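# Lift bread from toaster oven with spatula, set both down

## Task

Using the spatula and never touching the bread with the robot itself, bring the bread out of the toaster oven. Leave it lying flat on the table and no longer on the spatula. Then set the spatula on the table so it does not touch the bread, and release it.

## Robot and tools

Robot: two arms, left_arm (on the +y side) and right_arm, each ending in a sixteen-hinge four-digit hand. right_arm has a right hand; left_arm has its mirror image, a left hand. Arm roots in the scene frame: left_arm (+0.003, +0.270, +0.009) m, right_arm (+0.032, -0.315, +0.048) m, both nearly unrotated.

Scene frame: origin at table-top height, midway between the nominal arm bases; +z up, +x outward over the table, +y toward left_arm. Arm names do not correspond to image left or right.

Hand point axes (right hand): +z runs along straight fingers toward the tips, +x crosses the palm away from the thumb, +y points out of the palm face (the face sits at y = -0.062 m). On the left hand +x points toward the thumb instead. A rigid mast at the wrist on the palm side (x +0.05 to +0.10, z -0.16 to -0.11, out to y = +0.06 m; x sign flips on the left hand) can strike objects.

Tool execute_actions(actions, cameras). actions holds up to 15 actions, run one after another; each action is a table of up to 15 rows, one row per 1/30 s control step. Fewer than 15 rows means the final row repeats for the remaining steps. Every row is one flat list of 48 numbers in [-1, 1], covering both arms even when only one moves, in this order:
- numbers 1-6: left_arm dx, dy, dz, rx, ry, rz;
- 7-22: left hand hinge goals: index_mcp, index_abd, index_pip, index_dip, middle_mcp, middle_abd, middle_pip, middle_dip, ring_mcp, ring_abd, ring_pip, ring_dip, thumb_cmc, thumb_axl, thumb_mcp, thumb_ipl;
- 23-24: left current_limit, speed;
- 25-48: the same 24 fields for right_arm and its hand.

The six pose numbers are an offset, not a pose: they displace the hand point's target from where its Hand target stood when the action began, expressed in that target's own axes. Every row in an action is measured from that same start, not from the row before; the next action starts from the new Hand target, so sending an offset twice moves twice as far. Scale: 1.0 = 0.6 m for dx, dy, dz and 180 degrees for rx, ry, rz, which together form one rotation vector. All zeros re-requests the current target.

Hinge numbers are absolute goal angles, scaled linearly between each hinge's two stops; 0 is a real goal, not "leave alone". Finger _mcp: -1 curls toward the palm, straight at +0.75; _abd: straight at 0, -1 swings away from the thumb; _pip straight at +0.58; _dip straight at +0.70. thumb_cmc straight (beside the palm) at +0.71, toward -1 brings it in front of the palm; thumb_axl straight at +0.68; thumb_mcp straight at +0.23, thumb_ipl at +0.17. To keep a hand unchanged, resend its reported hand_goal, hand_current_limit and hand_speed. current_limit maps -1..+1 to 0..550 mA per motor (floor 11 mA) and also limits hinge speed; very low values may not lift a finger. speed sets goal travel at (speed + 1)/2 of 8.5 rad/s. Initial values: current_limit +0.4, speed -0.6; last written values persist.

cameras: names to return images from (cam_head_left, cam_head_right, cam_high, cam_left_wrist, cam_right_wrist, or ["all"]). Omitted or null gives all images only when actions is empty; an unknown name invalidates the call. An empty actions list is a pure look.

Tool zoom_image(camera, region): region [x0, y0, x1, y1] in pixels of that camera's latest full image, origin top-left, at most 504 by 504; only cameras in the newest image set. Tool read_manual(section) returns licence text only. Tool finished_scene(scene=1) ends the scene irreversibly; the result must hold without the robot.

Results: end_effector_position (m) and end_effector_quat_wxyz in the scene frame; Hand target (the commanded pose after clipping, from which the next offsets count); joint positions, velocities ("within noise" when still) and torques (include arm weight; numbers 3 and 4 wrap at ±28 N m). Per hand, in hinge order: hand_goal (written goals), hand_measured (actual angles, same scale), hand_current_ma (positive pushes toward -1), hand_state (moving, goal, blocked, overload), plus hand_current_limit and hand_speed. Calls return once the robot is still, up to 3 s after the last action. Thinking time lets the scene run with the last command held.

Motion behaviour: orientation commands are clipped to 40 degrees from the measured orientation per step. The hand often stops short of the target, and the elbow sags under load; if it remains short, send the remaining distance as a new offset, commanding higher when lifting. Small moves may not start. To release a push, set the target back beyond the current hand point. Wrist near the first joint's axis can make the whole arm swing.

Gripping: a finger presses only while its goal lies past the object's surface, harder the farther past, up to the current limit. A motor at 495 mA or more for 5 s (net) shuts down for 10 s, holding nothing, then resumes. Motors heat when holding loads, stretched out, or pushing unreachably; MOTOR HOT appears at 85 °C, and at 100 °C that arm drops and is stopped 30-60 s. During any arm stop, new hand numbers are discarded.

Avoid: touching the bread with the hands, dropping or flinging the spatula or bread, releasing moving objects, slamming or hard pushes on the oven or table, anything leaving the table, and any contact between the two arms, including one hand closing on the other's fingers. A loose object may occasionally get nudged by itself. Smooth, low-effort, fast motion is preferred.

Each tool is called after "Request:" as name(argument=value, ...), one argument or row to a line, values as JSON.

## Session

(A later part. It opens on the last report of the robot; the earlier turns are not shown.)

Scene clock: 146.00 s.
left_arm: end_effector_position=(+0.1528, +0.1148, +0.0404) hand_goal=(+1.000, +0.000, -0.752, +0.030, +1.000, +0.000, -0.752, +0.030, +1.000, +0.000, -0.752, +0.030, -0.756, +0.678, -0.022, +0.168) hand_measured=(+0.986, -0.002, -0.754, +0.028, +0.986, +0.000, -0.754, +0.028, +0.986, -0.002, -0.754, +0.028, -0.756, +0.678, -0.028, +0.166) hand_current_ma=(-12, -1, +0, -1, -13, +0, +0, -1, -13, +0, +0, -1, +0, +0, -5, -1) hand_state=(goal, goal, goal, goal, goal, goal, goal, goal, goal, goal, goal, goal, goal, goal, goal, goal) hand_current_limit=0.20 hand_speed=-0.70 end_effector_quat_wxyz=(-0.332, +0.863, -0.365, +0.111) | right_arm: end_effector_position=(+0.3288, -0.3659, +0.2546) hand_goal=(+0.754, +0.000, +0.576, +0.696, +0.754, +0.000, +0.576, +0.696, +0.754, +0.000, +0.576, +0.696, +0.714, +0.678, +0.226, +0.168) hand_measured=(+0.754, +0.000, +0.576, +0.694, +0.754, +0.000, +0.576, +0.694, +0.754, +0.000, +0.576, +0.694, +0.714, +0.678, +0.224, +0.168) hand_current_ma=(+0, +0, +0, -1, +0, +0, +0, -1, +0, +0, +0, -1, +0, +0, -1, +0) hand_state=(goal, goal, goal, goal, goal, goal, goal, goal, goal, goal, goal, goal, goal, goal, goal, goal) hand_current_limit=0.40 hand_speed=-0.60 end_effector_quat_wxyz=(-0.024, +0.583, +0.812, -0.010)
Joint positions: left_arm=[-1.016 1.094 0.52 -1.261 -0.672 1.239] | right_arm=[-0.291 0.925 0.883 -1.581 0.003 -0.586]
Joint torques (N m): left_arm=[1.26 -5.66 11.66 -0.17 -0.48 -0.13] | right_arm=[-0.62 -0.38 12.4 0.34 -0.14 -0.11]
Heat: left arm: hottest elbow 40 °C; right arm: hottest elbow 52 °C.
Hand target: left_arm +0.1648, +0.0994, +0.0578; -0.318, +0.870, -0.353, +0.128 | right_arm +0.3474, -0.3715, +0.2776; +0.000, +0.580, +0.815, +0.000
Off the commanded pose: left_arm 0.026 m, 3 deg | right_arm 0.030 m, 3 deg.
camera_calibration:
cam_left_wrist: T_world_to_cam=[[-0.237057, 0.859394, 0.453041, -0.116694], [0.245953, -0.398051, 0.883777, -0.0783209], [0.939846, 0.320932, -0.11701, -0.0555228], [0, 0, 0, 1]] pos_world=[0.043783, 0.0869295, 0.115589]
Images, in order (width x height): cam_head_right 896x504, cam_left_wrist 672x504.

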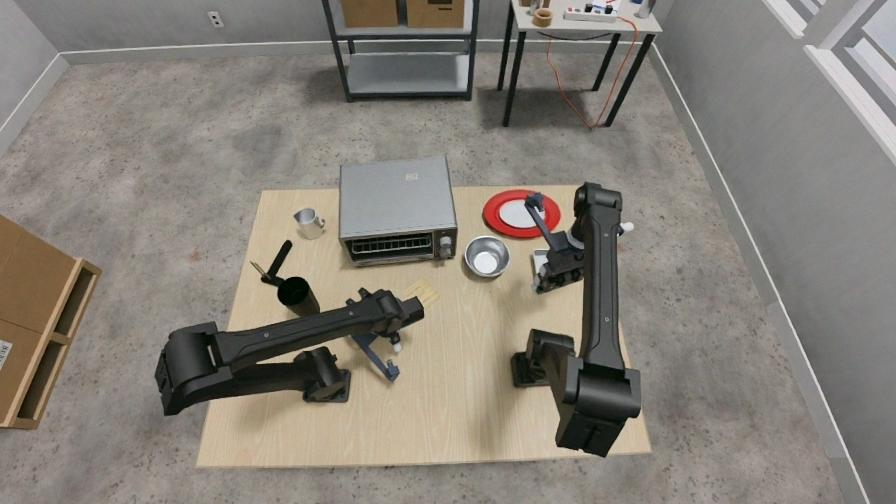

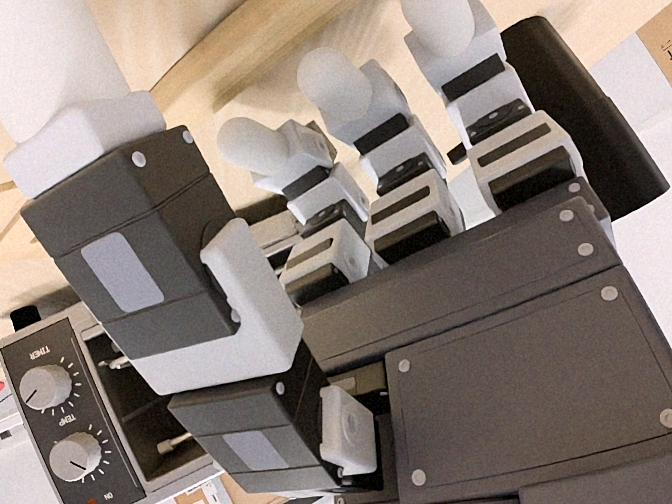

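Request:
execute_actions(
  actions=[
    [[0.0045,-0.0217,0.032,0,0.0108,0.0127,0.977,0,-0.762,-0.009,0.977,0,-0.762,-0.009,0.977,0,-0.762,-0.009,-0.757,0.678,-0.022,0.168,0.2,-0.7,0,0,0,0,0,0,0.754,0,0.576,0.696,0.754,0,0.576,0.696,0.754,0,0.576,0.696,0.714,0.678,0.226,0.168,0.4,-0.6]],
    [[0.0045,-0.0217,0.032,0,0.0108,0.0127,0.977,0,-0.762,-0.009,0.977,0,-0.762,-0.009,0.977,0,-0.762,-0.009,-0.757,0.678,-0.022,0.168,0.2,-0.7,0,0,0,0,0,0,0.754,0,0.576,0.696,0.754,0,0.576,0.696,0.754,0,0.576,0.696,0.714,0.678,0.226,0.168,0.4,-0.6]],
  ],
  cameras=["cam_left_wrist"],
)

Request:
zoom_image(
  camera="cam_left_wrist",
  region=[0, 0, 400, 250],
)

Scene clock: 148.67 s.
left_arm: end_effector_position=(+0.1966, +0.1265, +0.0418) hand_goal=(+0.978, +0.000, -0.762, -0.008, +0.978, +0.000, -0.762, -0.008, +0.978, +0.000, -0.762, -0.008, -0.756, +0.678, -0.022, +0.168) hand_measured=(+0.974, -0.002, -0.758, -0.004, +0.974, +0.000, -0.758, -0.004, +0.974, -0.002, -0.758, -0.004, -0.756, +0.678, -0.028, +0.166) hand_current_ma=(-2, -1, +2, +2, -2, +0, +2, +1, -2, +0, +2, +1, +0, +0, -4, -1) hand_state=(goal, goal, goal, goal, goal, goal, goal, goal, goal, goal, goal, goal, goal, goal, goal, goal) hand_current_limit=0.20 hand_speed=-0.70 end_effector_quat_wxyz=(-0.315, +0.848, -0.402, +0.138) | right_arm: end_effector_position=(+0.3288, -0.3659, +0.2546) hand_goal=(+0.754, +0.000, +0.576, +0.696, +0.754, +0.000, +0.576, +0.696, +0.754, +0.000, +0.576, +0.696, +0.714, +0.678, +0.226, +0.168) hand_measured=(+0.754, +0.000, +0.576, +0.694, +0.754, +0.000, +0.576, +0.694, +0.754, +0.000, +0.576, +0.694, +0.714, +0.678, +0.224, +0.168) hand_current_ma=(+0, +0, +0, -1, +0, +0, +0, -1, +0, +0, +0, -1, +0, +0, -1, +0) hand_state=(goal, goal, goal, goal, goal, goal, goal, goal, goal, goal, goal, goal, goal, goal, goal, goal) hand_current_limit=0.40 hand_speed=-0.60 end_effector_quat_wxyz=(-0.024, +0.583, +0.812, -0.010)
Joint positions: left_arm=[-0.807 1.031 0.493 -1.01 -0.703 1.635] | right_arm=[-0.291 0.925 0.883 -1.581 0.003 -0.586]
Joint torques (N m): left_arm=[1.67 -5.6 8.28 1.1 -0.43 -0.03] | right_arm=[-1.14 -0.56 12.31 0.42 -0.15 -0.1]
Heat: left arm: hottest elbow 40 °C; right arm: hottest elbow 52 °C.
Hand target: left_arm +0.2006, +0.1267, +0.0453; -0.311, +0.851, -0.398, +0.145 | right_arm +0.3474, -0.3715, +0.2776; +0.000, +0.580, +0.815, +0.000
Off the commanded pose: left_arm 0.005 m, 1 deg | right_arm 0.030 m, 3 deg.
camera_calibration:
cam_left_wrist: T_world_to_cam=[[-0.158179, 0.891844, 0.423785, -0.135368], [0.194512, -0.392634, 0.89889, -0.0768642], [0.968062, 0.224617, -0.111368, -0.0938954], [0, 0, 0, 1]] pos_world=[0.0844352, 0.111638, 0.116002]
Images, in order (width x height): cam_left_wrist 672x504.

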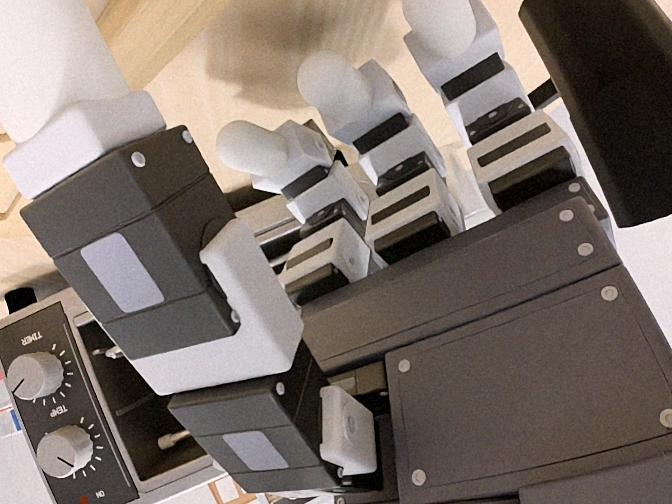

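Scaled by 1.260 from the camera's 672x504 image, which has a finer 960x720 frame.

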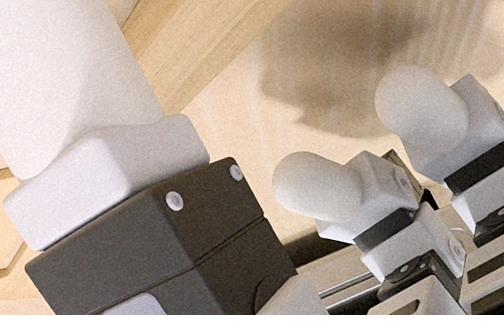

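Request:
execute_actions(
  actions=[
    [[0,0.0145,0.0175,0,0,0,0.977,0,-0.762,-0.009,0.977,0,-0.762,-0.009,0.977,0,-0.762,-0.009,-0.757,0.678,-0.022,0.168,0.2,-0.7,0,0,0,0,0,0,0.754,0,0.576,0.696,0.754,0,0.576,0.696,0.754,0,0.576,0.696,0.714,0.678,0.226,0.168,0.4,-0.6]],
    [[0,0.0145,0.0175,0,0,0,0.977,0,-0.762,-0.009,0.977,0,-0.762,-0.009,0.977,0,-0.762,-0.009,-0.757,0.678,-0.022,0.168,0.2,-0.7,0,0,0,0,0,0,0.754,0,0.576,0.696,0.754,0,0.576,0.696,0.754,0,0.576,0.696,0.714,0.678,0.226,0.168,0.4,-0.6]],
    [[0,0.002,0.003,0,0,0,0.977,0,-0.762,-0.009,0.977,0,-0.762,-0.009,0.977,0,-0.762,-0.009,-0.757,0.678,-0.022,0.168,0.2,-0.7,0,0,0,0,0,0,0.754,0,0.576,0.696,0.754,0,0.576,0.696,0.754,0,0.576,0.696,0.714,0.678,0.226,0.168,0.4,-0.6]],
  ],
  cameras=["cam_left_wrist"],
)

Request:
zoom_image(
  camera="cam_left_wrist",
  region=[0, 0, 400, 250],
)

Scene clock: 150.63 s.
left_arm: end_effector_position=(+0.1989, +0.1250, +0.0203) hand_goal=(+0.978, +0.000, -0.762, -0.008, +0.978, +0.000, -0.762, -0.008, +0.978, +0.000, -0.762, -0.008, -0.756, +0.678, -0.022, +0.168) hand_measured=(+0.974, -0.002, -0.758, -0.004, +0.974, +0.000, -0.760, -0.004, +0.980, -0.002, -0.762, -0.004, -0.756, +0.678, -0.028, +0.166) hand_current_ma=(-2, -1, +2, +2, -2, +0, +1, +1, +1, +0, +0, +1, +0, +0, -4, -1) hand_state=(goal, goal, goal, goal, goal, goal, goal, goal, goal, goal, goal, goal, goal, goal, goal, goal) hand_current_limit=0.20 hand_speed=-0.70 end_effector_quat_wxyz=(-0.311, +0.848, -0.402, +0.150) | right_arm: end_effector_position=(+0.3288, -0.3659, +0.2546) hand_goal=(+0.754, +0.000, +0.576, +0.696, +0.754, +0.000, +0.576, +0.696, +0.754, +0.000, +0.576, +0.696, +0.714, +0.678, +0.226, +0.168) hand_measured=(+0.754, +0.000, +0.576, +0.694, +0.754, +0.000, +0.576, +0.694, +0.754, +0.000, +0.576, +0.694, +0.714, +0.678, +0.224, +0.168) hand_current_ma=(+0, +0, +0, -1, +0, +0, +0, -1, +0, +0, +0, -1, +0, +0, -1, +0) hand_state=(goal, goal, goal, goal, goal, goal, goal, goal, goal, goal, goal, goal, goal, goal, goal, goal) hand_current_limit=0.40 hand_speed=-0.60 end_effector_quat_wxyz=(-0.024, +0.583, +0.812, -0.010)
Joint positions: left_arm=[-0.803 1.067 0.445 -0.894 -0.703 1.649] | right_arm=[-0.291 0.925 0.883 -1.581 0.003 -0.586]
Joint torques (N m): left_arm=[1.55 -3.25 7.61 1.44 -0.36 -0.08] | right_arm=[-0.97 -0.44 12.45 0.24 -0.14 -0.11]
Heat: left arm: hottest elbow 40 °C; right arm: hottest elbow 52 °C.
Hand target: left_arm +0.2009, +0.1270, +0.0159; -0.311, +0.851, -0.398, +0.145 | right_arm +0.3474, -0.3715, +0.2776; +0.000, +0.580, +0.815, +0.000
Off the commanded pose: left_arm 0.005 m, 1 deg | right_arm 0.030 m, 3 deg.
camera_calibration:
cam_left_wrist: T_world_to_cam=[[-0.158614, 0.900139, 0.405698, -0.125164], [0.177354, -0.378241, 0.908559, -0.057115], [0.971281, 0.216062, -0.0996494, -0.0979761], [0, 0, 0, 1]] pos_world=[0.0854392, 0.112231, 0.0929079]
Images, in order (width x height): cam_left_wrist 672x504.

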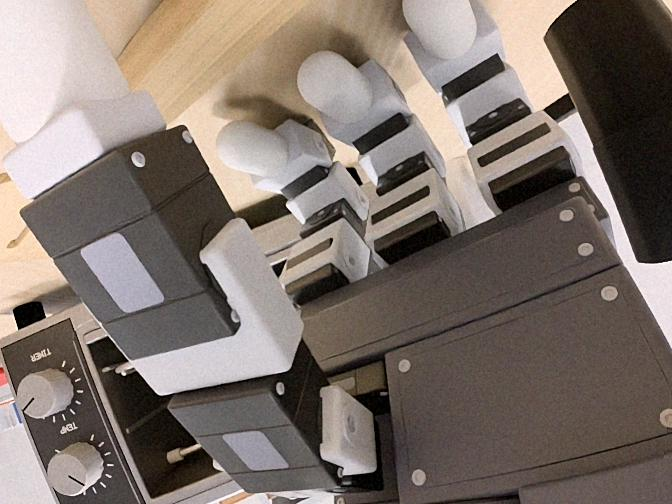

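Scaled by 1.260 from the camera's 672x504 image, which has a finer 960x720 frame.

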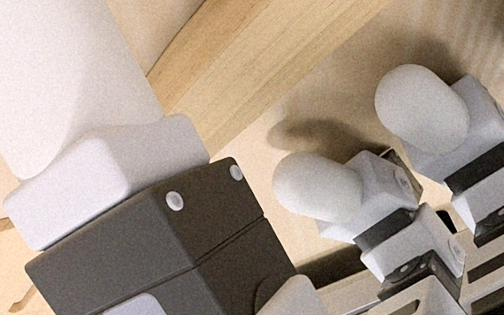

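Request:
execute_actions(
  actions=[
    [[0,0.005,0.006,0,0,0,0.977,0,-0.762,-0.009,0.977,0,-0.762,-0.009,0.977,0,-0.762,-0.009,-0.757,0.678,-0.022,0.168,0.2,-0.7,0,0,0,0,0,0,0.754,0,0.576,0.696,0.754,0,0.576,0.696,0.754,0,0.576,0.696,0.714,0.678,0.226,0.168,0.4,-0.6]],
  ],
  cameras=["cam_left_wrist"],
)

Request:
zoom_image(
  camera="cam_left_wrist",
  region=[0, 0, 400, 250],
)

Scene clock: 151.43 s.
left_arm: end_effector_position=(+0.2013, +0.1238, +0.0193) hand_goal=(+0.978, +0.000, -0.762, -0.008, +0.978, +0.000, -0.762, -0.008, +0.978, +0.000, -0.762, -0.008, -0.756, +0.678, -0.022, +0.168) hand_measured=(+0.974, -0.002, -0.758, -0.004, +0.978, +0.000, -0.762, -0.004, +0.986, -0.004, -0.766, -0.004, -0.756, +0.678, -0.028, +0.166) hand_current_ma=(-2, -1, +2, +2, +0, +0, +0, +1, +6, -1, -2, +1, +0, +0, -4, -1) hand_state=(goal, goal, goal, goal, goal, goal, goal, goal, goal, goal, goal, goal, goal, goal, goal, goal) hand_current_limit=0.20 hand_speed=-0.70 end_effector_quat_wxyz=(-0.312, +0.847, -0.402, +0.153) | right_arm: end_effector_position=(+0.3288, -0.3659, +0.2546) hand_goal=(+0.754, +0.000, +0.576, +0.696, +0.754, +0.000, +0.576, +0.696, +0.754, +0.000, +0.576, +0.696, +0.714, +0.678, +0.226, +0.168) hand_measured=(+0.754, +0.000, +0.576, +0.694, +0.754, +0.000, +0.576, +0.694, +0.754, +0.000, +0.576, +0.694, +0.714, +0.678, +0.224, +0.168) hand_current_ma=(+0, +0, +0, -1, +0, +0, +0, -1, +0, +0, +0, -1, +0, +0, -1, +0) hand_state=(goal, goal, goal, goal, goal, goal, goal, goal, goal, goal, goal, goal, goal, goal, goal, goal) hand_current_limit=0.40 hand_speed=-0.60 end_effector_quat_wxyz=(-0.024, +0.583, +0.812, -0.010)
Joint positions: left_arm=[-0.803 1.075 0.445 -0.879 -0.709 1.654] | right_arm=[-0.291 0.925 0.883 -1.581 0.003 -0.586]
Joint torques (N m): left_arm=[1.55 -2.96 6.89 1.61 -0.16 -0.12] | right_arm=[-0.73 -0.62 12.34 0.36 -0.13 -0.11]
Heat: left arm: hottest elbow 40 °C; right arm: hottest elbow 52 °C.
Hand target: left_arm +0.2008, +0.1271, +0.0112; -0.311, +0.851, -0.398, +0.145 | right_arm +0.3474, -0.3715, +0.2776; +0.000, +0.580, +0.815, +0.000
Off the commanded pose: left_arm 0.009 m, 1 deg | right_arm 0.030 m, 3 deg.
camera_calibration:
cam_left_wrist: T_world_to_cam=[[-0.158345, 0.900286, 0.405477, -0.123432], [0.169595, -0.379757, 0.909408, -0.0553474], [0.97271, 0.212767, -0.0925515, -0.100234], [0, 0, 0, 1]] pos_world=[0.0873407, 0.111432, 0.0911055]
Images, in order (width x height): cam_left_wrist 672x504.

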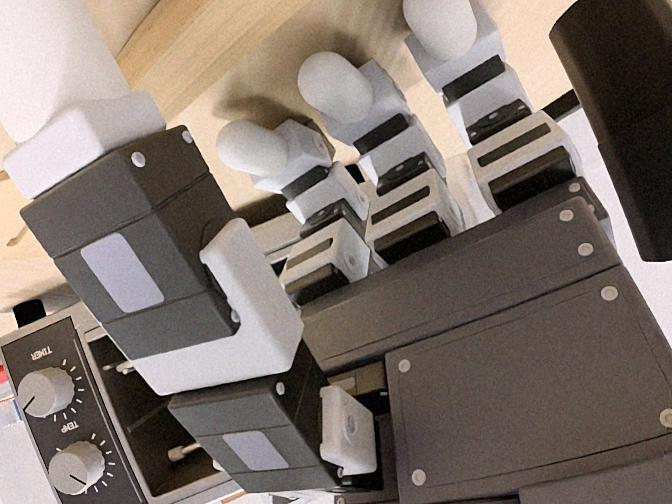

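Scaled by 1.260 from the camera's 672x504 image, which has a finer 960x720 frame.

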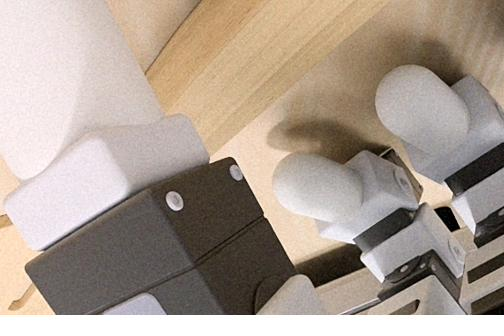

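Request:
execute_actions(
  actions=[
    [[0,-0.012,-0.014,0,0,0,1.0,0,-0.708,0.116,1.0,0,-0.708,0.116,1.0,0,-0.708,0.116,-0.757,0.678,-0.112,0.168,0.2,-0.7,0,0,0,0,0,0,0.754,0,0.576,0.696,0.754,0,0.576,0.696,0.754,0,0.576,0.696,0.714,0.678,0.226,0.168,0.4,-0.6]],
    [[0,0,0,0.0278,0,0,1.0,0,-0.708,0.116,1.0,0,-0.708,0.116,1.0,0,-0.708,0.116,-0.757,0.678,-0.112,0.168,0.2,-0.7,0,0,0,0,0,0,0.754,0,0.576,0.696,0.754,0,0.576,0.696,0.754,0,0.576,0.696,0.714,0.678,0.226,0.168,0.4,-0.6]],
    [[0,0.007,0.007,0,0,0,1.0,0,-0.708,0.116,1.0,0,-0.708,0.116,1.0,0,-0.708,0.116,-0.757,0.678,-0.112,0.168,0.2,-0.7,0,0,0,0,0,0,0.754,0,0.576,0.696,0.754,0,0.576,0.696,0.754,0,0.576,0.696,0.714,0.678,0.226,0.168,0.4,-0.6]],
  ],
  cameras=["cam_left_wrist"],
)

Request:
zoom_image(
  camera="cam_left_wrist",
  region=[0, 0, 400, 250],
)

Scene clock: 153.77 s.
left_arm: end_effector_position=(+0.2004, +0.1319, +0.0181) hand_goal=(+1.000, +0.000, -0.708, +0.116, +1.000, +0.000, -0.708, +0.116, +1.000, +0.000, -0.708, +0.116, -0.756, +0.678, -0.112, +0.168) hand_measured=(+0.986, -0.002, -0.712, +0.114, +0.990, +0.000, -0.710, +0.114, +0.994, -0.002, -0.710, +0.114, -0.756, +0.678, -0.112, +0.166) hand_current_ma=(-11, -1, -1, -1, -7, +0, +0, -1, -3, -1, +0, -1, +0, +0, +0, -1) hand_state=(goal, goal, goal, goal, goal, goal, goal, goal, goal, goal, goal, goal, goal, goal, goal, goal) hand_current_limit=0.20 hand_speed=-0.70 end_effector_quat_wxyz=(-0.349, +0.837, -0.392, +0.156) | right_arm: end_effector_position=(+0.3288, -0.3659, +0.2546) hand_goal=(+0.754, +0.000, +0.576, +0.696, +0.754, +0.000, +0.576, +0.696, +0.754, +0.000, +0.576, +0.696, +0.714, +0.678, +0.226, +0.168) hand_measured=(+0.754, +0.000, +0.576, +0.694, +0.754, +0.000, +0.576, +0.694, +0.754, +0.000, +0.576, +0.694, +0.714, +0.678, +0.224, +0.168) hand_current_ma=(+0, +0, +0, -1, +0, +0, +0, -1, +0, +0, +0, -1, +0, +0, -1, +0) hand_state=(goal, goal, goal, goal, goal, goal, goal, goal, goal, goal, goal, goal, goal, goal, goal, goal) hand_current_limit=0.40 hand_speed=-0.60 end_effector_quat_wxyz=(-0.024, +0.583, +0.812, -0.010)
Joint positions: left_arm=[-0.848 1.099 0.445 -0.93 -0.785 1.569] | right_arm=[-0.291 0.925 0.883 -1.581 0.003 -0.586]
Joint torques (N m): left_arm=[-0.85 -3.78 7.62 1.13 -0.65 -0.25] | right_arm=[-0.73 -0.15 12.46 0.34 -0.16 -0.07]
Heat: left arm: hottest elbow 40 °C; right arm: hottest elbow 53 °C.
Hand target: left_arm +0.2010, +0.1271, +0.0163; -0.348, +0.836, -0.391, +0.162 | right_arm +0.3474, -0.3715, +0.2776; +0.000, +0.580, +0.815, +0.000
Off the commanded pose: left_arm 0.005 m, 1 deg | right_arm 0.030 m, 3 deg.
camera_calibration:
cam_left_wrist: T_world_to_cam=[[-0.194185, 0.869952, 0.453295, -0.120035], [0.137579, -0.433372, 0.890652, -0.0372481], [0.971269, 0.235315, -0.0355331, -0.104872], [0, 0, 0, 1]] pos_world=[0.0836741, 0.11296, 0.08386]
Images, in order (width x height): cam_left_wrist 672x504.

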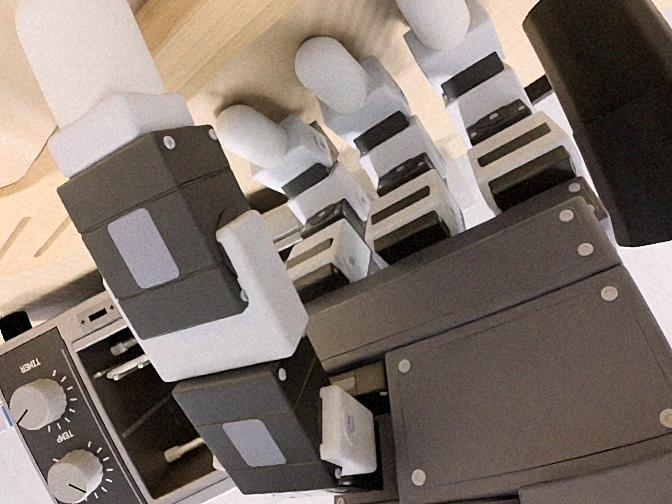

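Scaled by 1.260 from the camera's 672x504 image, which has a finer 960x720 frame.

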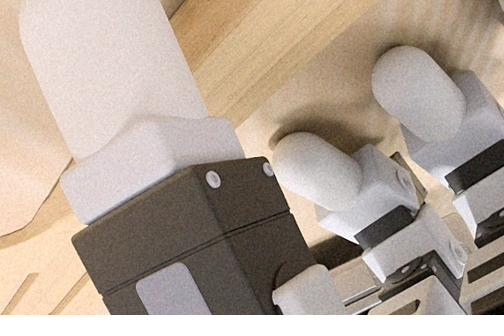

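Request:
execute_actions(
  actions=[
    [[0,0,0,0,0,0,0.753,0,-0.883,0.536,0.753,0,-0.883,0.536,0.753,0,-0.883,0.536,-0.757,0.678,-0.27,0.168,0.0,-0.9,0,0,0,0,0,0,0.754,0,0.576,0.696,0.754,0,0.576,0.696,0.754,0,0.576,0.696,0.714,0.678,0.226,0.168,0.4,-0.6]],
    [[0,0,0,0,0,0,0.753,0,-0.883,0.536,0.753,0,-0.883,0.536,0.753,0,-0.883,0.536,-0.757,0.678,-0.27,0.168,0.0,-0.9,0,0,0,0,0,0,0.754,0,0.576,0.696,0.754,0,0.576,0.696,0.754,0,0.576,0.696,0.714,0.678,0.226,0.168,0.4,-0.6]],
  ],
  cameras=["cam_left_wrist"],
)

Request:
zoom_image(
  camera="cam_left_wrist",
  region=[0, 0, 400, 250],
)

Scene clock: 155.57 s.
left_arm: end_effector_position=(+0.2019, +0.1321, +0.0186) hand_goal=(+0.754, +0.000, -0.882, +0.536, +0.754, +0.000, -0.882, +0.536, +0.754, +0.000, -0.882, +0.536, -0.756, +0.678, -0.270, +0.168) hand_measured=(+0.754, -0.002, -0.882, +0.530, +0.754, +0.000, -0.882, +0.530, +0.752, -0.002, -0.884, +0.534, -0.754, +0.678, -0.262, +0.170) hand_current_ma=(+0, -1, +0, -3, +0, +0, +0, -2, +0, -1, +0, -1, +0, +0, +6, +1) hand_state=(goal, goal, goal, goal, goal, goal, goal, goal, goal, goal, goal, goal, goal, goal, goal, goal) hand_current_limit=0.00 hand_speed=-0.90 end_effector_quat_wxyz=(-0.351, +0.836, -0.390, +0.159) | right_arm: end_effector_position=(+0.3288, -0.3659, +0.2546) hand_goal=(+0.754, +0.000, +0.576, +0.696, +0.754, +0.000, +0.576, +0.696, +0.754, +0.000, +0.576, +0.696, +0.714, +0.678, +0.226, +0.168) hand_measured=(+0.754, +0.000, +0.576, +0.694, +0.754, +0.000, +0.576, +0.694, +0.754, +0.000, +0.576, +0.694, +0.714, +0.678, +0.224, +0.168) hand_current_ma=(+0, +0, +0, -1, +0, +0, +0, -1, +0, +0, +0, -1, +0, +0, -1, +0) hand_state=(goal, goal, goal, goal, goal, goal, goal, goal, goal, goal, goal, goal, goal, goal, goal, goal) hand_current_limit=0.40 hand_speed=-0.60 end_effector_quat_wxyz=(-0.024, +0.583, +0.812, -0.010)
Joint positions: left_arm=[-0.848 1.099 0.445 -0.927 -0.792 1.567] | right_arm=[-0.291 0.925 0.883 -1.581 0.003 -0.586]
Joint torques (N m): left_arm=[-0.73 -3.72 7.64 1.02 -0.39 -0.23] | right_arm=[-1.55 -0.5 12.36 0.4 -0.17 -0.08]
Heat: left arm: hottest elbow 40 °C; right arm: hottest elbow 53 °C.
Hand target: left_arm +0.2009, +0.1271, +0.0163; -0.348, +0.836, -0.391, +0.162 | right_arm +0.3474, -0.3715, +0.2776; +0.000, +0.580, +0.815, +0.000
Off the commanded pose: left_arm 0.006 m, 1 deg | right_arm 0.030 m, 3 deg.
camera_calibration:
cam_left_wrist: T_world_to_cam=[[-0.198651, 0.869054, 0.453081, -0.119028], [0.130697, -0.434675, 0.891053, -0.0362853], [0.971317, 0.236225, -0.0272339, -0.106641], [0, 0, 0, 1]] pos_world=[0.084679, 0.112861, 0.0833573]
Images, in order (width x height): cam_left_wrist 672x504.

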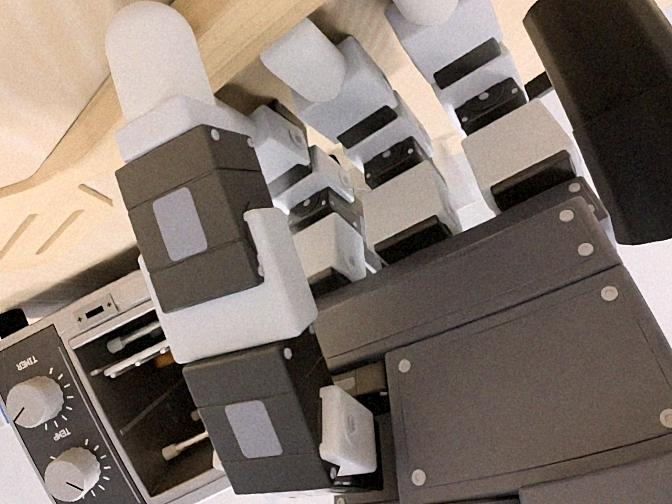

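Scaled by 1.260 from the camera's 672x504 image, which has a finer 960x720 frame.

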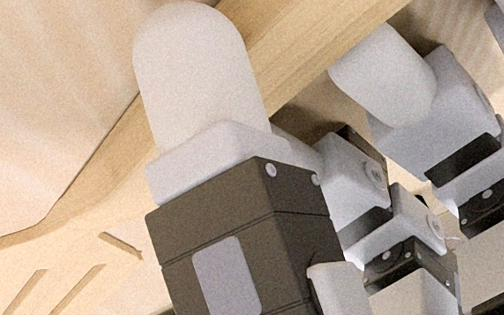

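Request:
execute_actions(
  actions=[
    [[0,0,0,0,0,0,0.65,0,-0.89,0.55,0.65,0,-0.89,0.55,0.65,0,-0.89,0.55,-0.757,0.678,-0.38,0.1,0.3,-0.9,0,0,0,0,0,0,0.754,0,0.576,0.696,0.754,0,0.576,0.696,0.754,0,0.576,0.696,0.714,0.678,0.226,0.168,0.4,-0.6]],
    [[0,0,0,0,0,0,0.589,0,-0.91,0.565,0.589,0,-0.91,0.565,0.589,0,-0.91,0.565,-0.757,0.678,-0.449,0.04,0.6,-0.9,0,0,0,0,0,0,0.754,0,0.576,0.696,0.754,0,0.576,0.696,0.754,0,0.576,0.696,0.714,0.678,0.226,0.168,0.4,-0.6]],
    [[0,-0.004,-0.004,0,0,0,0.589,0,-0.91,0.565,0.589,0,-0.91,0.565,0.589,0,-0.91,0.565,-0.757,0.678,-0.449,0.04,0.6,-0.9,0,0,0,0,0,0,0.754,0,0.576,0.696,0.754,0,0.576,0.696,0.754,0,0.576,0.696,0.714,0.678,0.226,0.168,0.4,-0.6]],
  ],
  cameras=["cam_left_wrist"],
)

Request:
zoom_image(
  camera="cam_left_wrist",
  region=[0, 0, 400, 250],
)

Scene clock: 157.50 s.
left_arm: end_effector_position=(+0.2027, +0.1327, +0.0190) hand_goal=(+0.590, +0.000, -0.910, +0.566, +0.590, +0.000, -0.910, +0.566, +0.590, +0.000, -0.910, +0.566, -0.756, +0.678, -0.448, +0.040) hand_measured=(+0.686, -0.002, -0.882, +0.574, +0.682, +0.000, -0.880, +0.576, +0.670, -0.002, -0.880, +0.580, -0.746, +0.682, -0.262, +0.144) hand_current_ma=(+250, -1, +31, +5, +237, +0, +37, +8, +192, -1, +36, +11, +7, +3, +440, +413) hand_state=(blocked, goal, blocked, goal, blocked, goal, blocked, goal, blocked, goal, blocked, goal, goal, goal, blocked, blocked) hand_current_limit=0.60 hand_speed=-0.90 end_effector_quat_wxyz=(-0.354, +0.835, -0.389, +0.160) | right_arm: end_effector_position=(+0.3288, -0.3659, +0.2546) hand_goal=(+0.754, +0.000, +0.576, +0.696, +0.754, +0.000, +0.576, +0.696, +0.754, +0.000, +0.576, +0.696, +0.714, +0.678, +0.226, +0.168) hand_measured=(+0.754, +0.000, +0.576, +0.694, +0.754, +0.000, +0.576, +0.694, +0.754, +0.000, +0.576, +0.694, +0.714, +0.678, +0.224, +0.168) hand_current_ma=(+0, +0, +0, -1, +0, +0, +0, -1, +0, +0, +0, -1, +0, +0, -1, +0) hand_state=(goal, goal, goal, goal, goal, goal, goal, goal, goal, goal, goal, goal, goal, goal, goal, goal) hand_current_limit=0.40 hand_speed=-0.60 end_effector_quat_wxyz=(-0.024, +0.583, +0.812, -0.010)
Joint positions: left_arm=[-0.848 1.099 0.445 -0.927 -0.798 1.567] | right_arm=[-0.291 0.925 0.883 -1.581 0.003 -0.586]
Joint torques (N m): left_arm=[-0.85 -4.42 8.13 0.46 -0.18 -0.23] | right_arm=[-0.67 -0.44 12.33 0.38 -0.16 -0.12]
Heat: left arm: hottest elbow 40 °C; right arm: hottest elbow 53 °C.
Hand target: left_arm +0.2009, +0.1271, +0.0197; -0.348, +0.836, -0.392, +0.162 | right_arm +0.3474, -0.3715, +0.2776; +0.000, +0.580, +0.815, +0.000
Off the commanded pose: left_arm 0.006 m, 1 deg | right_arm 0.030 m, 3 deg.
camera_calibration:
cam_left_wrist: T_world_to_cam=[[-0.200608, 0.867394, 0.455395, -0.11911], [0.126699, -0.43797, 0.890017, -0.0351516], [0.971444, 0.236242, -0.0220377, -0.107698], [0, 0, 0, 1]] pos_world=[0.0851814, 0.113363, 0.0831544]
Images, in order (width x height): cam_left_wrist 672x504.

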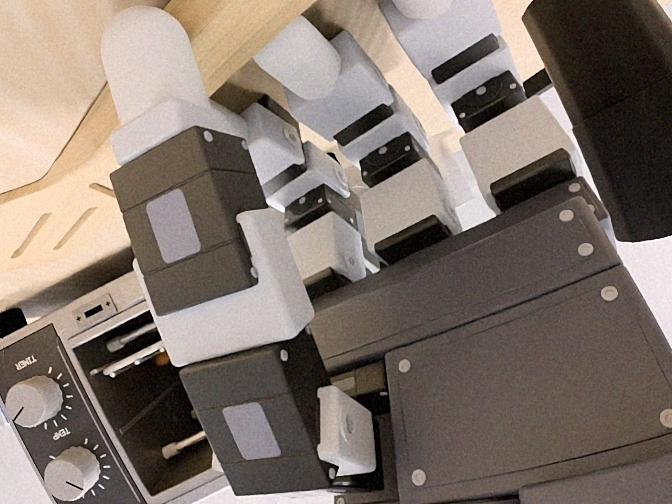

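Scaled by 1.260 from the camera's 672x504 image, which has a finer 960x720 frame.

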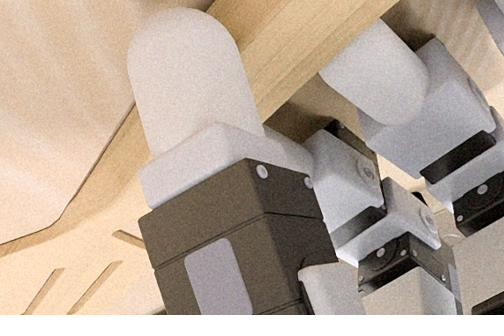

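Request:
execute_actions(
  actions=[
    [[0,-0.0237,-0.0235,0,0,0,0.589,0,-0.91,0.565,0.589,0,-0.91,0.565,0.589,0,-0.91,0.565,-0.757,0.678,-0.449,0.04,0.6,-0.9,0,0,0,0,0,0,0.754,0,0.576,0.696,0.754,0,0.576,0.696,0.754,0,0.576,0.696,0.714,0.678,0.226,0.168,0.4,-0.6]],
    [[0.009,0,-0.017,0,-0.0347,-0.0345,0.589,0,-0.91,0.565,0.589,0,-0.91,0.565,0.589,0,-0.91,0.565,-0.757,0.678,-0.449,0.04,0.6,-0.9,0,0,0,0,0,0,0.754,0,0.576,0.696,0.754,0,0.576,0.696,0.754,0,0.576,0.696,0.714,0.678,0.226,0.168,0.4,-0.6]],
    [[0.007,0.001,-0.0175,0,-0.0347,-0.0345,0.589,0,-0.91,0.565,0.589,0,-0.91,0.565,0.589,0,-0.91,0.565,-0.757,0.678,-0.449,0.04,0.6,-0.9,0,0,0,0,0,0,0.754,0,0.576,0.696,0.754,0,0.576,0.696,0.754,0,0.576,0.696,0.714,0.678,0.226,0.168,0.4,-0.6]],
    [[0.0045,0.002,-0.018,0,-0.0347,-0.0345,0.589,0,-0.91,0.565,0.589,0,-0.91,0.565,0.589,0,-0.91,0.565,-0.757,0.678,-0.449,0.04,0.6,-0.9,0,0,0,0,0,0,0.754,0,0.576,0.696,0.754,0,0.576,0.696,0.754,0,0.576,0.696,0.714,0.678,0.226,0.168,0.4,-0.6]],
    [[0.002,0.002,-0.0185,0,-0.0347,-0.0345,0.589,0,-0.91,0.565,0.589,0,-0.91,0.565,0.589,0,-0.91,0.565,-0.757,0.678,-0.449,0.04,0.6,-0.9,0,0,0,0,0,0,0.754,0,0.576,0.696,0.754,0,0.576,0.696,0.754,0,0.576,0.696,0.714,0.678,0.226,0.168,0.4,-0.6]],
    [[0,0.002,-0.0187,0,-0.0347,-0.0345,0.589,0,-0.91,0.565,0.589,0,-0.91,0.565,0.589,0,-0.91,0.565,-0.757,0.678,-0.449,0.04,0.6,-0.9,0,0,0,0,0,0,0.754,0,0.576,0.696,0.754,0,0.576,0.696,0.754,0,0.576,0.696,0.714,0.678,0.226,0.168,0.4,-0.6]],
  ],
  cameras=["cam_left_wrist","cam_head_right","cam_high"],
)

Request:
zoom_image(
  camera="cam_head_right",
  region=[330, 210, 480, 360],
)

Request:
zoom_image(
  camera="cam_high",
  region=[460, 90, 640, 210],
)

Request:
zoom_image(
  camera="cam_left_wrist",
  region=[0, 0, 350, 350],
)

Scene clock: 163.67 s.
left_arm: end_effector_position=(+0.1830, +0.0998, +0.0656) hand_goal=(+0.590, +0.000, -0.910, +0.566, +0.590, +0.000, -0.910, +0.566, +0.590, +0.000, -0.910, +0.566, -0.756, +0.678, -0.448, +0.040) hand_measured=(+0.682, -0.002, -0.878, +0.584, +0.658, +0.000, -0.876, +0.580, +0.626, -0.002, -0.888, +0.574, -0.738, +0.688, -0.254, +0.144) hand_current_ma=(+237, -1, +42, +17, +145, +0, +46, +13, +54, +0, +21, +6, +17, +9, +440, +412) hand_state=(blocked, goal, blocked, goal, blocked, goal, blocked, goal, blocked, goal, blocked, goal, goal, goal, blocked, blocked) hand_current_limit=0.60 hand_speed=-0.90 end_effector_quat_wxyz=(-0.390, +0.919, -0.052, +0.009) | right_arm: end_effector_position=(+0.3288, -0.3659, +0.2546) hand_goal=(+0.754, +0.000, +0.576, +0.696, +0.754, +0.000, +0.576, +0.696, +0.754, +0.000, +0.576, +0.696, +0.714, +0.678, +0.226, +0.168) hand_measured=(+0.754, +0.000, +0.576, +0.694, +0.754, +0.000, +0.576, +0.694, +0.754, +0.000, +0.576, +0.694, +0.714, +0.678, +0.224, +0.168) hand_current_ma=(+0, +0, +0, -1, +0, +0, +0, -1, +0, +0, +0, -1, +0, +0, -1, +0) hand_state=(goal, goal, goal, goal, goal, goal, goal, goal, goal, goal, goal, goal, goal, goal, goal, goal) hand_current_limit=0.40 hand_speed=-0.60 end_effector_quat_wxyz=(-0.024, +0.583, +0.812, -0.010)
Joint positions: left_arm=[-0.96 1.373 0.763 -1.643 -0.461 0.533] | right_arm=[-0.291 0.925 0.883 -1.581 0.003 -0.586]
Joint torques (N m): left_arm=[-0.91 -7 10.45 -1.25 -0.19 -0.25] | right_arm=[-0.44 -0.38 12.44 0.25 -0.17 -0.13]
Heat: left arm: hottest elbow 40 °C; right arm: hottest elbow 54 °C.
Hand target: left_arm +0.1898, +0.0842, +0.0746; -0.384, +0.922, -0.049, +0.020 | right_arm +0.3474, -0.3715, +0.2776; +0.000, +0.580, +0.815, +0.000
Off the commanded pose: left_arm 0.019 m, 1 deg | right_arm 0.030 m, 3 deg.
camera_calibration:
cam_left_wrist: T_world_to_cam=[[-0.739443, 0.483021, 0.46895, 0.0203938], [0.408026, -0.232512, 0.882866, -0.160081], [0.53548, 0.844173, -0.0251563, -0.0603382], [0, 0, 0, 1]] pos_world=[0.112707, 0.00386463, 0.130248]
Images, in order (width x height): cam_head_right 896x504, cam_high 896x504, cam_left_wrist 672x504.

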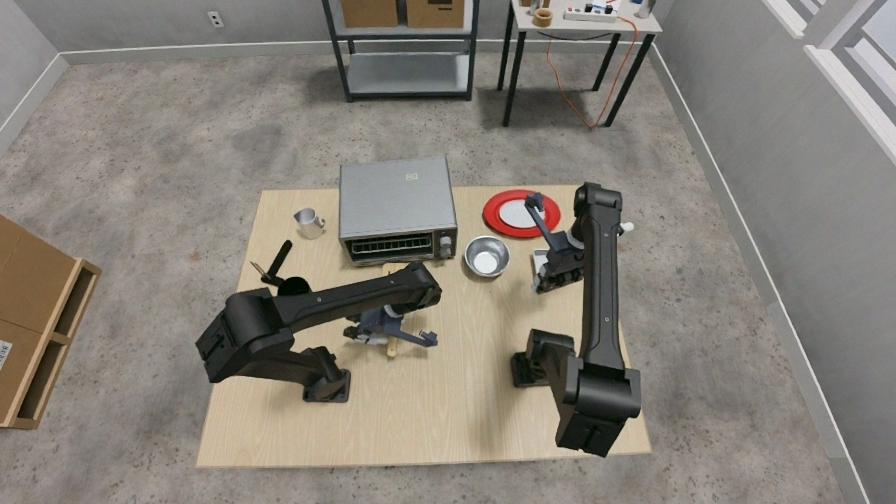

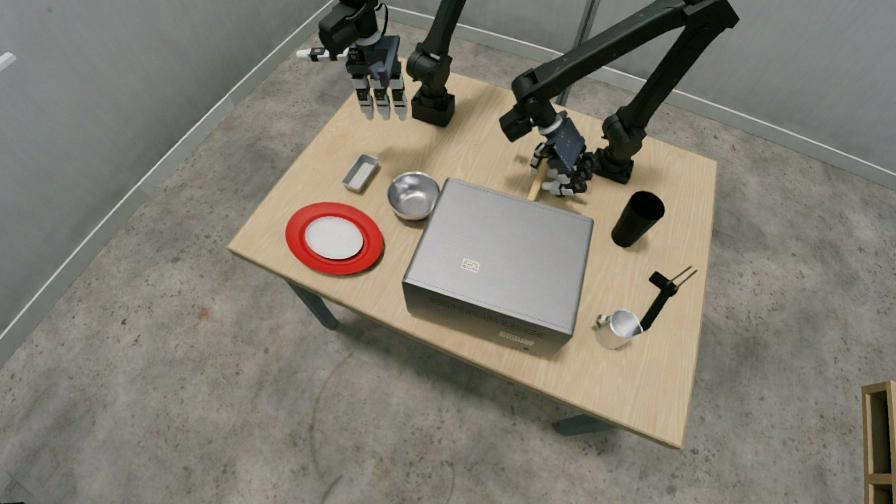

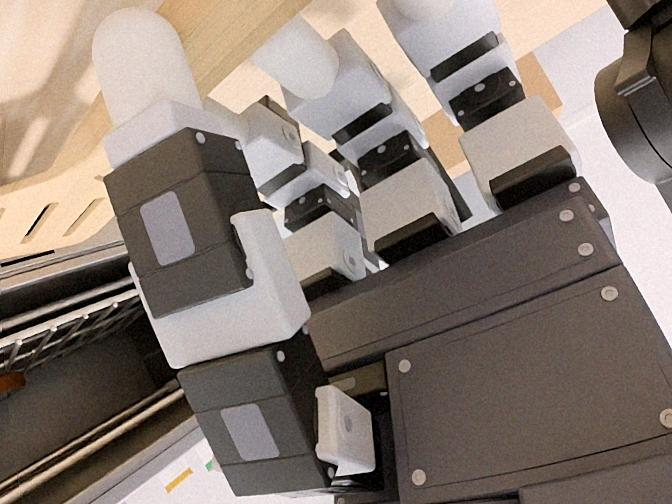

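Scaled by 3.360.

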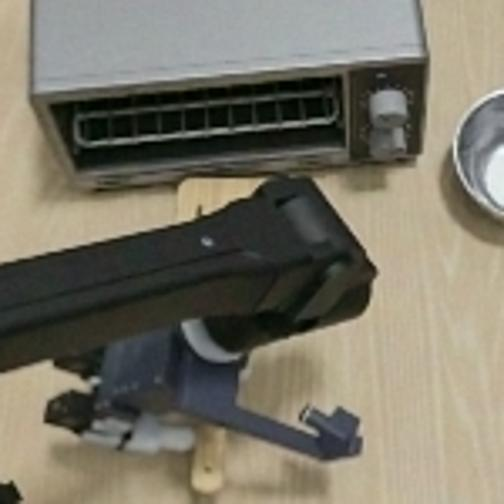

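Scaled by 2.800.

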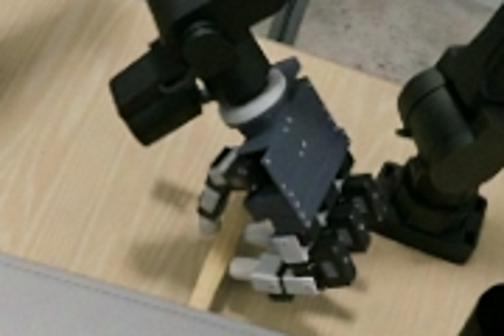

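Scaled by 1.440 from the camera's 672x504 image, which has a finer 960x720 frame.

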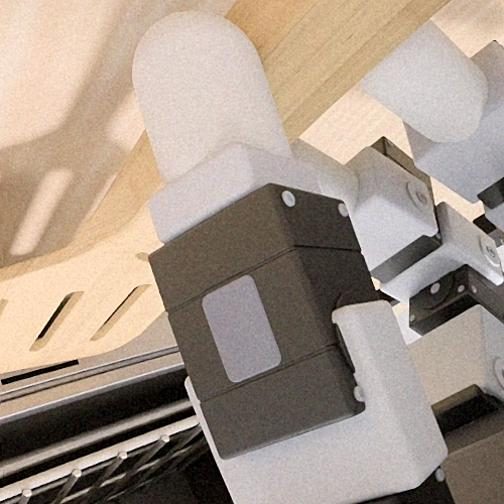

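Request:
execute_actions(
  actions=[
    [[0,0.022,0.022,0,0,0,0.589,0,-0.91,0.565,0.589,0,-0.91,0.565,0.589,0,-0.91,0.565,-0.757,0.678,-0.449,0.04,0.6,-0.9,0,0,0,0,0,0,0.754,0,0.576,0.696,0.754,0,0.576,0.696,0.754,0,0.576,0.696,0.714,0.678,0.226,0.168,0.4,-0.6]],
    [[0,0.022,0.022,0,0,0,0.589,0,-0.91,0.565,0.589,0,-0.91,0.565,0.589,0,-0.91,0.565,-0.757,0.678,-0.449,0.04,0.6,-0.9,0,0,0,0,0,0,0.754,0,0.576,0.696,0.754,0,0.576,0.696,0.754,0,0.576,0.696,0.714,0.678,0.226,0.168,0.4,-0.6]],
    [[0,0.018,0.018,0,0,0,0.589,0,-0.91,0.565,0.589,0,-0.91,0.565,0.589,0,-0.91,0.565,-0.757,0.678,-0.449,0.04,0.6,-0.9,0,0,0,0,0,0,0.754,0,0.576,0.696,0.754,0,0.576,0.696,0.754,0,0.576,0.696,0.714,0.678,0.226,0.168,0.4,-0.6]],
  ],
  cameras=["cam_left_wrist","cam_high"],
)

Request:
zoom_image(
  camera="cam_high",
  region=[460, 90, 640, 210],
)

Request:
zoom_image(
  camera="cam_left_wrist",
  region=[0, 0, 350, 350],
)

Scene clock: 165.80 s.
left_arm: end_effector_position=(+0.1914, +0.0878, +0.0243) hand_goal=(+0.590, +0.000, -0.910, +0.566, +0.590, +0.000, -0.910, +0.566, +0.590, +0.000, -0.910, +0.566, -0.756, +0.678, -0.448, +0.040) hand_measured=(+0.682, -0.002, -0.878, +0.584, +0.658, +0.000, -0.876, +0.582, +0.626, -0.002, -0.886, +0.576, -0.738, +0.688, -0.254, +0.144) hand_current_ma=(+237, -1, +42, +17, +145, +0, +46, +13, +54, +0, +26, +7, +17, +9, +440, +410) hand_state=(blocked, goal, blocked, goal, blocked, goal, blocked, goal, blocked, goal, blocked, goal, goal, goal, blocked, blocked) hand_current_limit=0.60 hand_speed=-0.90 end_effector_quat_wxyz=(-0.384, +0.922, -0.047, +0.016) | right_arm: end_effector_position=(+0.3288, -0.3659, +0.2546) hand_goal=(+0.754, +0.000, +0.576, +0.696, +0.754, +0.000, +0.576, +0.696, +0.754, +0.000, +0.576, +0.696, +0.714, +0.678, +0.226, +0.168) hand_measured=(+0.754, +0.000, +0.576, +0.694, +0.754, +0.000, +0.576, +0.694, +0.754, +0.000, +0.576, +0.694, +0.714, +0.678, +0.224, +0.168) hand_current_ma=(+0, +0, +0, -1, +0, +0, +0, -1, +0, +0, +0, -1, +0, +0, -1, +0) hand_state=(goal, goal, goal, goal, goal, goal, goal, goal, goal, goal, goal, goal, goal, goal, goal, goal) hand_current_limit=0.40 hand_speed=-0.60 end_effector_quat_wxyz=(-0.024, +0.583, +0.812, -0.010)
Joint positions: left_arm=[-0.961 1.479 0.739 -1.495 -0.461 0.526] | right_arm=[-0.291 0.925 0.883 -1.581 0.003 -0.586]
Joint torques (N m): left_arm=[-0.85 -7.94 5.87 -0.34 -0.22 -0.23] | right_arm=[-0.62 -0.56 12.46 0.23 -0.13 -0.08]
Heat: left arm: hottest elbow 40 °C; right arm: hottest elbow 54 °C.
Hand target: left_arm +0.1899, +0.0843, +0.0220; -0.384, +0.922, -0.049, +0.020 | right_arm +0.3474, -0.3715, +0.2776; +0.000, +0.580, +0.815, +0.000
Off the commanded pose: left_arm 0.004 m, 1 deg | right_arm 0.030 m, 3 deg.
camera_calibration:
cam_left_wrist: T_world_to_cam=[[-0.747997, 0.487449, 0.450437, 0.0534748], [0.395827, -0.217134, 0.892286, -0.129033], [0.532749, 0.845722, -0.03053, -0.055267], [0, 0, 0, 1]] pos_world=[0.120517, -0.00734312, 0.0893598]
Images, in order (width x height): cam_high 896x504, cam_left_wrist 672x504.

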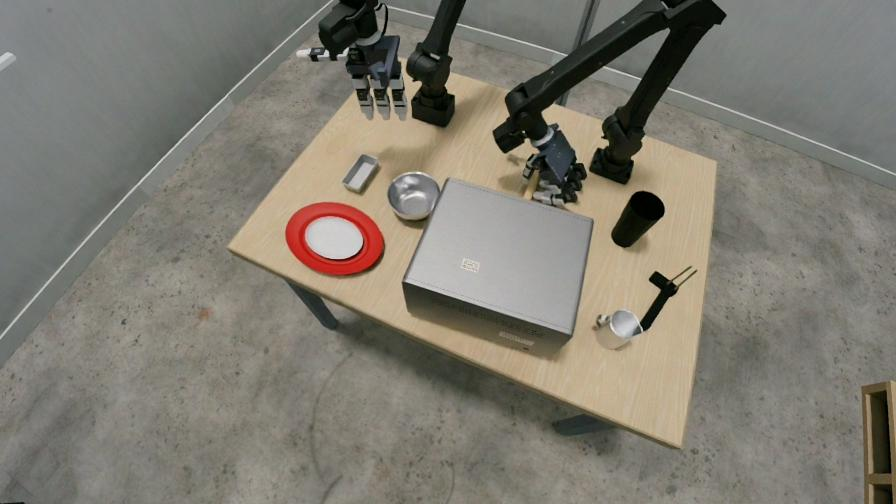

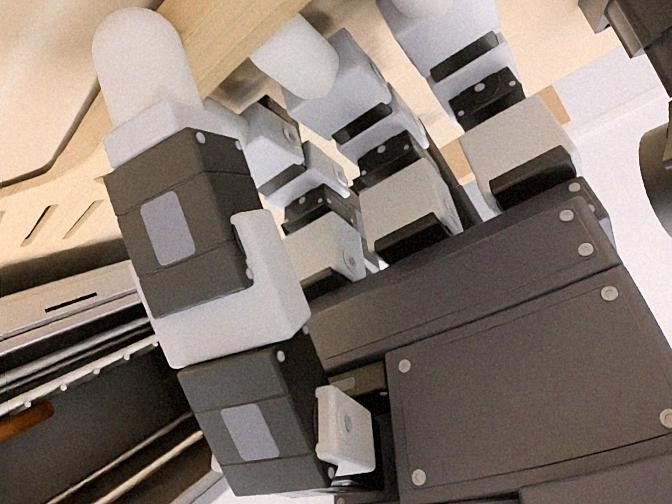

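Scaled by 2.800.

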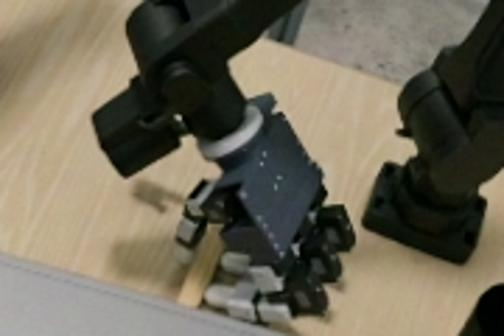

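Scaled by 1.440 from the camera's 672x504 image, which has a finer 960x720 frame.

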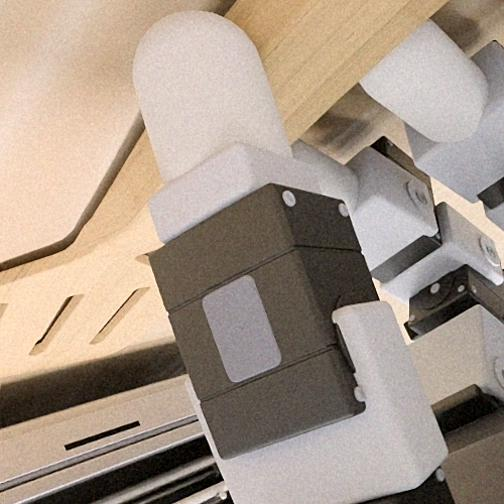

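Request:
execute_actions(
  actions=[
    [[0,0.005,0.005,0,0,0,0.589,0,-0.91,0.565,0.589,0,-0.91,0.565,0.589,0,-0.91,0.565,-0.757,0.678,-0.449,0.04,0.6,-0.9,0,0,0,0,0,0,0.754,0,0.576,0.696,0.754,0,0.576,0.696,0.754,0,0.576,0.696,0.714,0.678,0.226,0.168,0.4,-0.6]],
    [[0,0,0,0,0,0,0.8,0,-0.86,0.48,0.8,0,-0.86,0.48,0.8,0,-0.86,0.48,-0.757,0.678,-0.22,0.168,0.2,-0.85,0,0,0,0,0,0,0.754,0,0.576,0.696,0.754,0,0.576,0.696,0.754,0,0.576,0.696,0.714,0.678,0.226,0.168,0.4,-0.6]],
    [[0,-0.007,-0.007,0,0,0,0.8,0,-0.86,0.48,0.8,0,-0.86,0.48,0.8,0,-0.86,0.48,-0.757,0.678,-0.2,0.168,0.2,-0.85,0,0,0,0,0,0,0.754,0,0.576,0.696,0.754,0,0.576,0.696,0.754,0,0.576,0.696,0.714,0.678,0.226,0.168,0.4,-0.6]],
  ],
  cameras=["cam_left_wrist"],
)

Request:
zoom_image(
  camera="cam_left_wrist",
  region=[0, 0, 350, 350],
)

Scene clock: 167.87 s.
left_arm: end_effector_position=(+0.1921, +0.0871, +0.0208) hand_goal=(+0.800, +0.000, -0.860, +0.480, +0.800, +0.000, -0.860, +0.480, +0.800, +0.000, -0.860, +0.480, -0.756, +0.678, -0.200, +0.168) hand_measured=(+0.788, -0.002, -0.854, +0.484, +0.788, +0.000, -0.854, +0.484, +0.788, -0.002, -0.858, +0.484, -0.752, +0.682, -0.204, +0.166) hand_current_ma=(-9, -1, +3, +2, -10, +0, +3, +1, -10, +0, +1, +1, +2, +2, -2, -1) hand_state=(goal, goal, goal, goal, goal, goal, goal, goal, goal, goal, goal, goal, goal, goal, goal, goal) hand_current_limit=0.20 hand_speed=-0.85 end_effector_quat_wxyz=(-0.382, +0.923, -0.045, +0.018) | right_arm: end_effector_position=(+0.3288, -0.3659, +0.2546) hand_goal=(+0.754, +0.000, +0.576, +0.696, +0.754, +0.000, +0.576, +0.696, +0.754, +0.000, +0.576, +0.696, +0.714, +0.678, +0.226, +0.168) hand_measured=(+0.754, +0.000, +0.576, +0.694, +0.754, +0.000, +0.576, +0.694, +0.754, +0.000, +0.576, +0.694, +0.714, +0.678, +0.224, +0.168) hand_current_ma=(+0, +0, +0, -1, +0, +0, +0, -1, +0, +0, +0, -1, +0, +0, -1, +0) hand_state=(goal, goal, goal, goal, goal, goal, goal, goal, goal, goal, goal, goal, goal, goal, goal, goal) hand_current_limit=0.40 hand_speed=-0.60 end_effector_quat_wxyz=(-0.024, +0.583, +0.812, -0.010)
Joint positions: left_arm=[-0.961 1.486 0.736 -1.481 -0.461 0.523] | right_arm=[-0.291 0.925 0.883 -1.581 0.003 -0.586]
Joint torques (N m): left_arm=[-0.79 -8.88 6.3 -1.18 -0.23 -0.18] | right_arm=[-0.56 -0.5 12.37 0.28 -0.16 -0.1]
Heat: left arm: hottest elbow 40 °C; right arm: hottest elbow 54 °C.
Hand target: left_arm +0.1899, +0.0843, +0.0238; -0.384, +0.922, -0.049, +0.020 | right_arm +0.3474, -0.3715, +0.2776; +0.000, +0.580, +0.815, +0.000
Off the commanded pose: left_arm 0.005 m, 1 deg | right_arm 0.030 m, 3 deg.
camera_calibration:
cam_left_wrist: T_world_to_cam=[[-0.751181, 0.486936, 0.445668, 0.056661], [0.392476, -0.213383, 0.894668, -0.12609], [0.530744, 0.846972, -0.0308216, -0.0549623], [0, 0, 0, 1]] pos_world=[0.121221, -0.00794423, 0.0858625]
Images, in order (width x height): cam_left_wrist 672x504.

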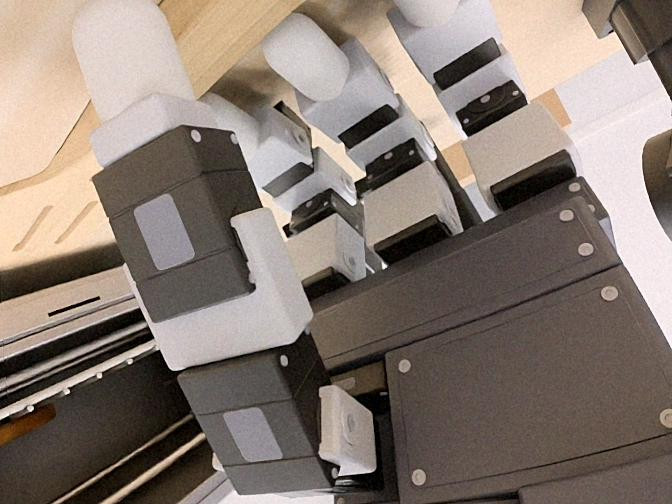

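Scaled by 1.440 from the camera's 672x504 image, which has a finer 960x720 frame.

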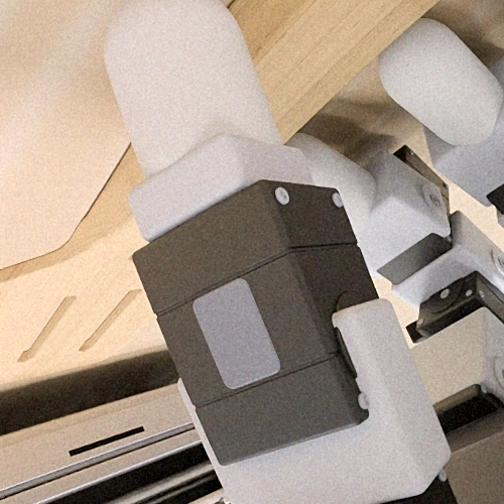

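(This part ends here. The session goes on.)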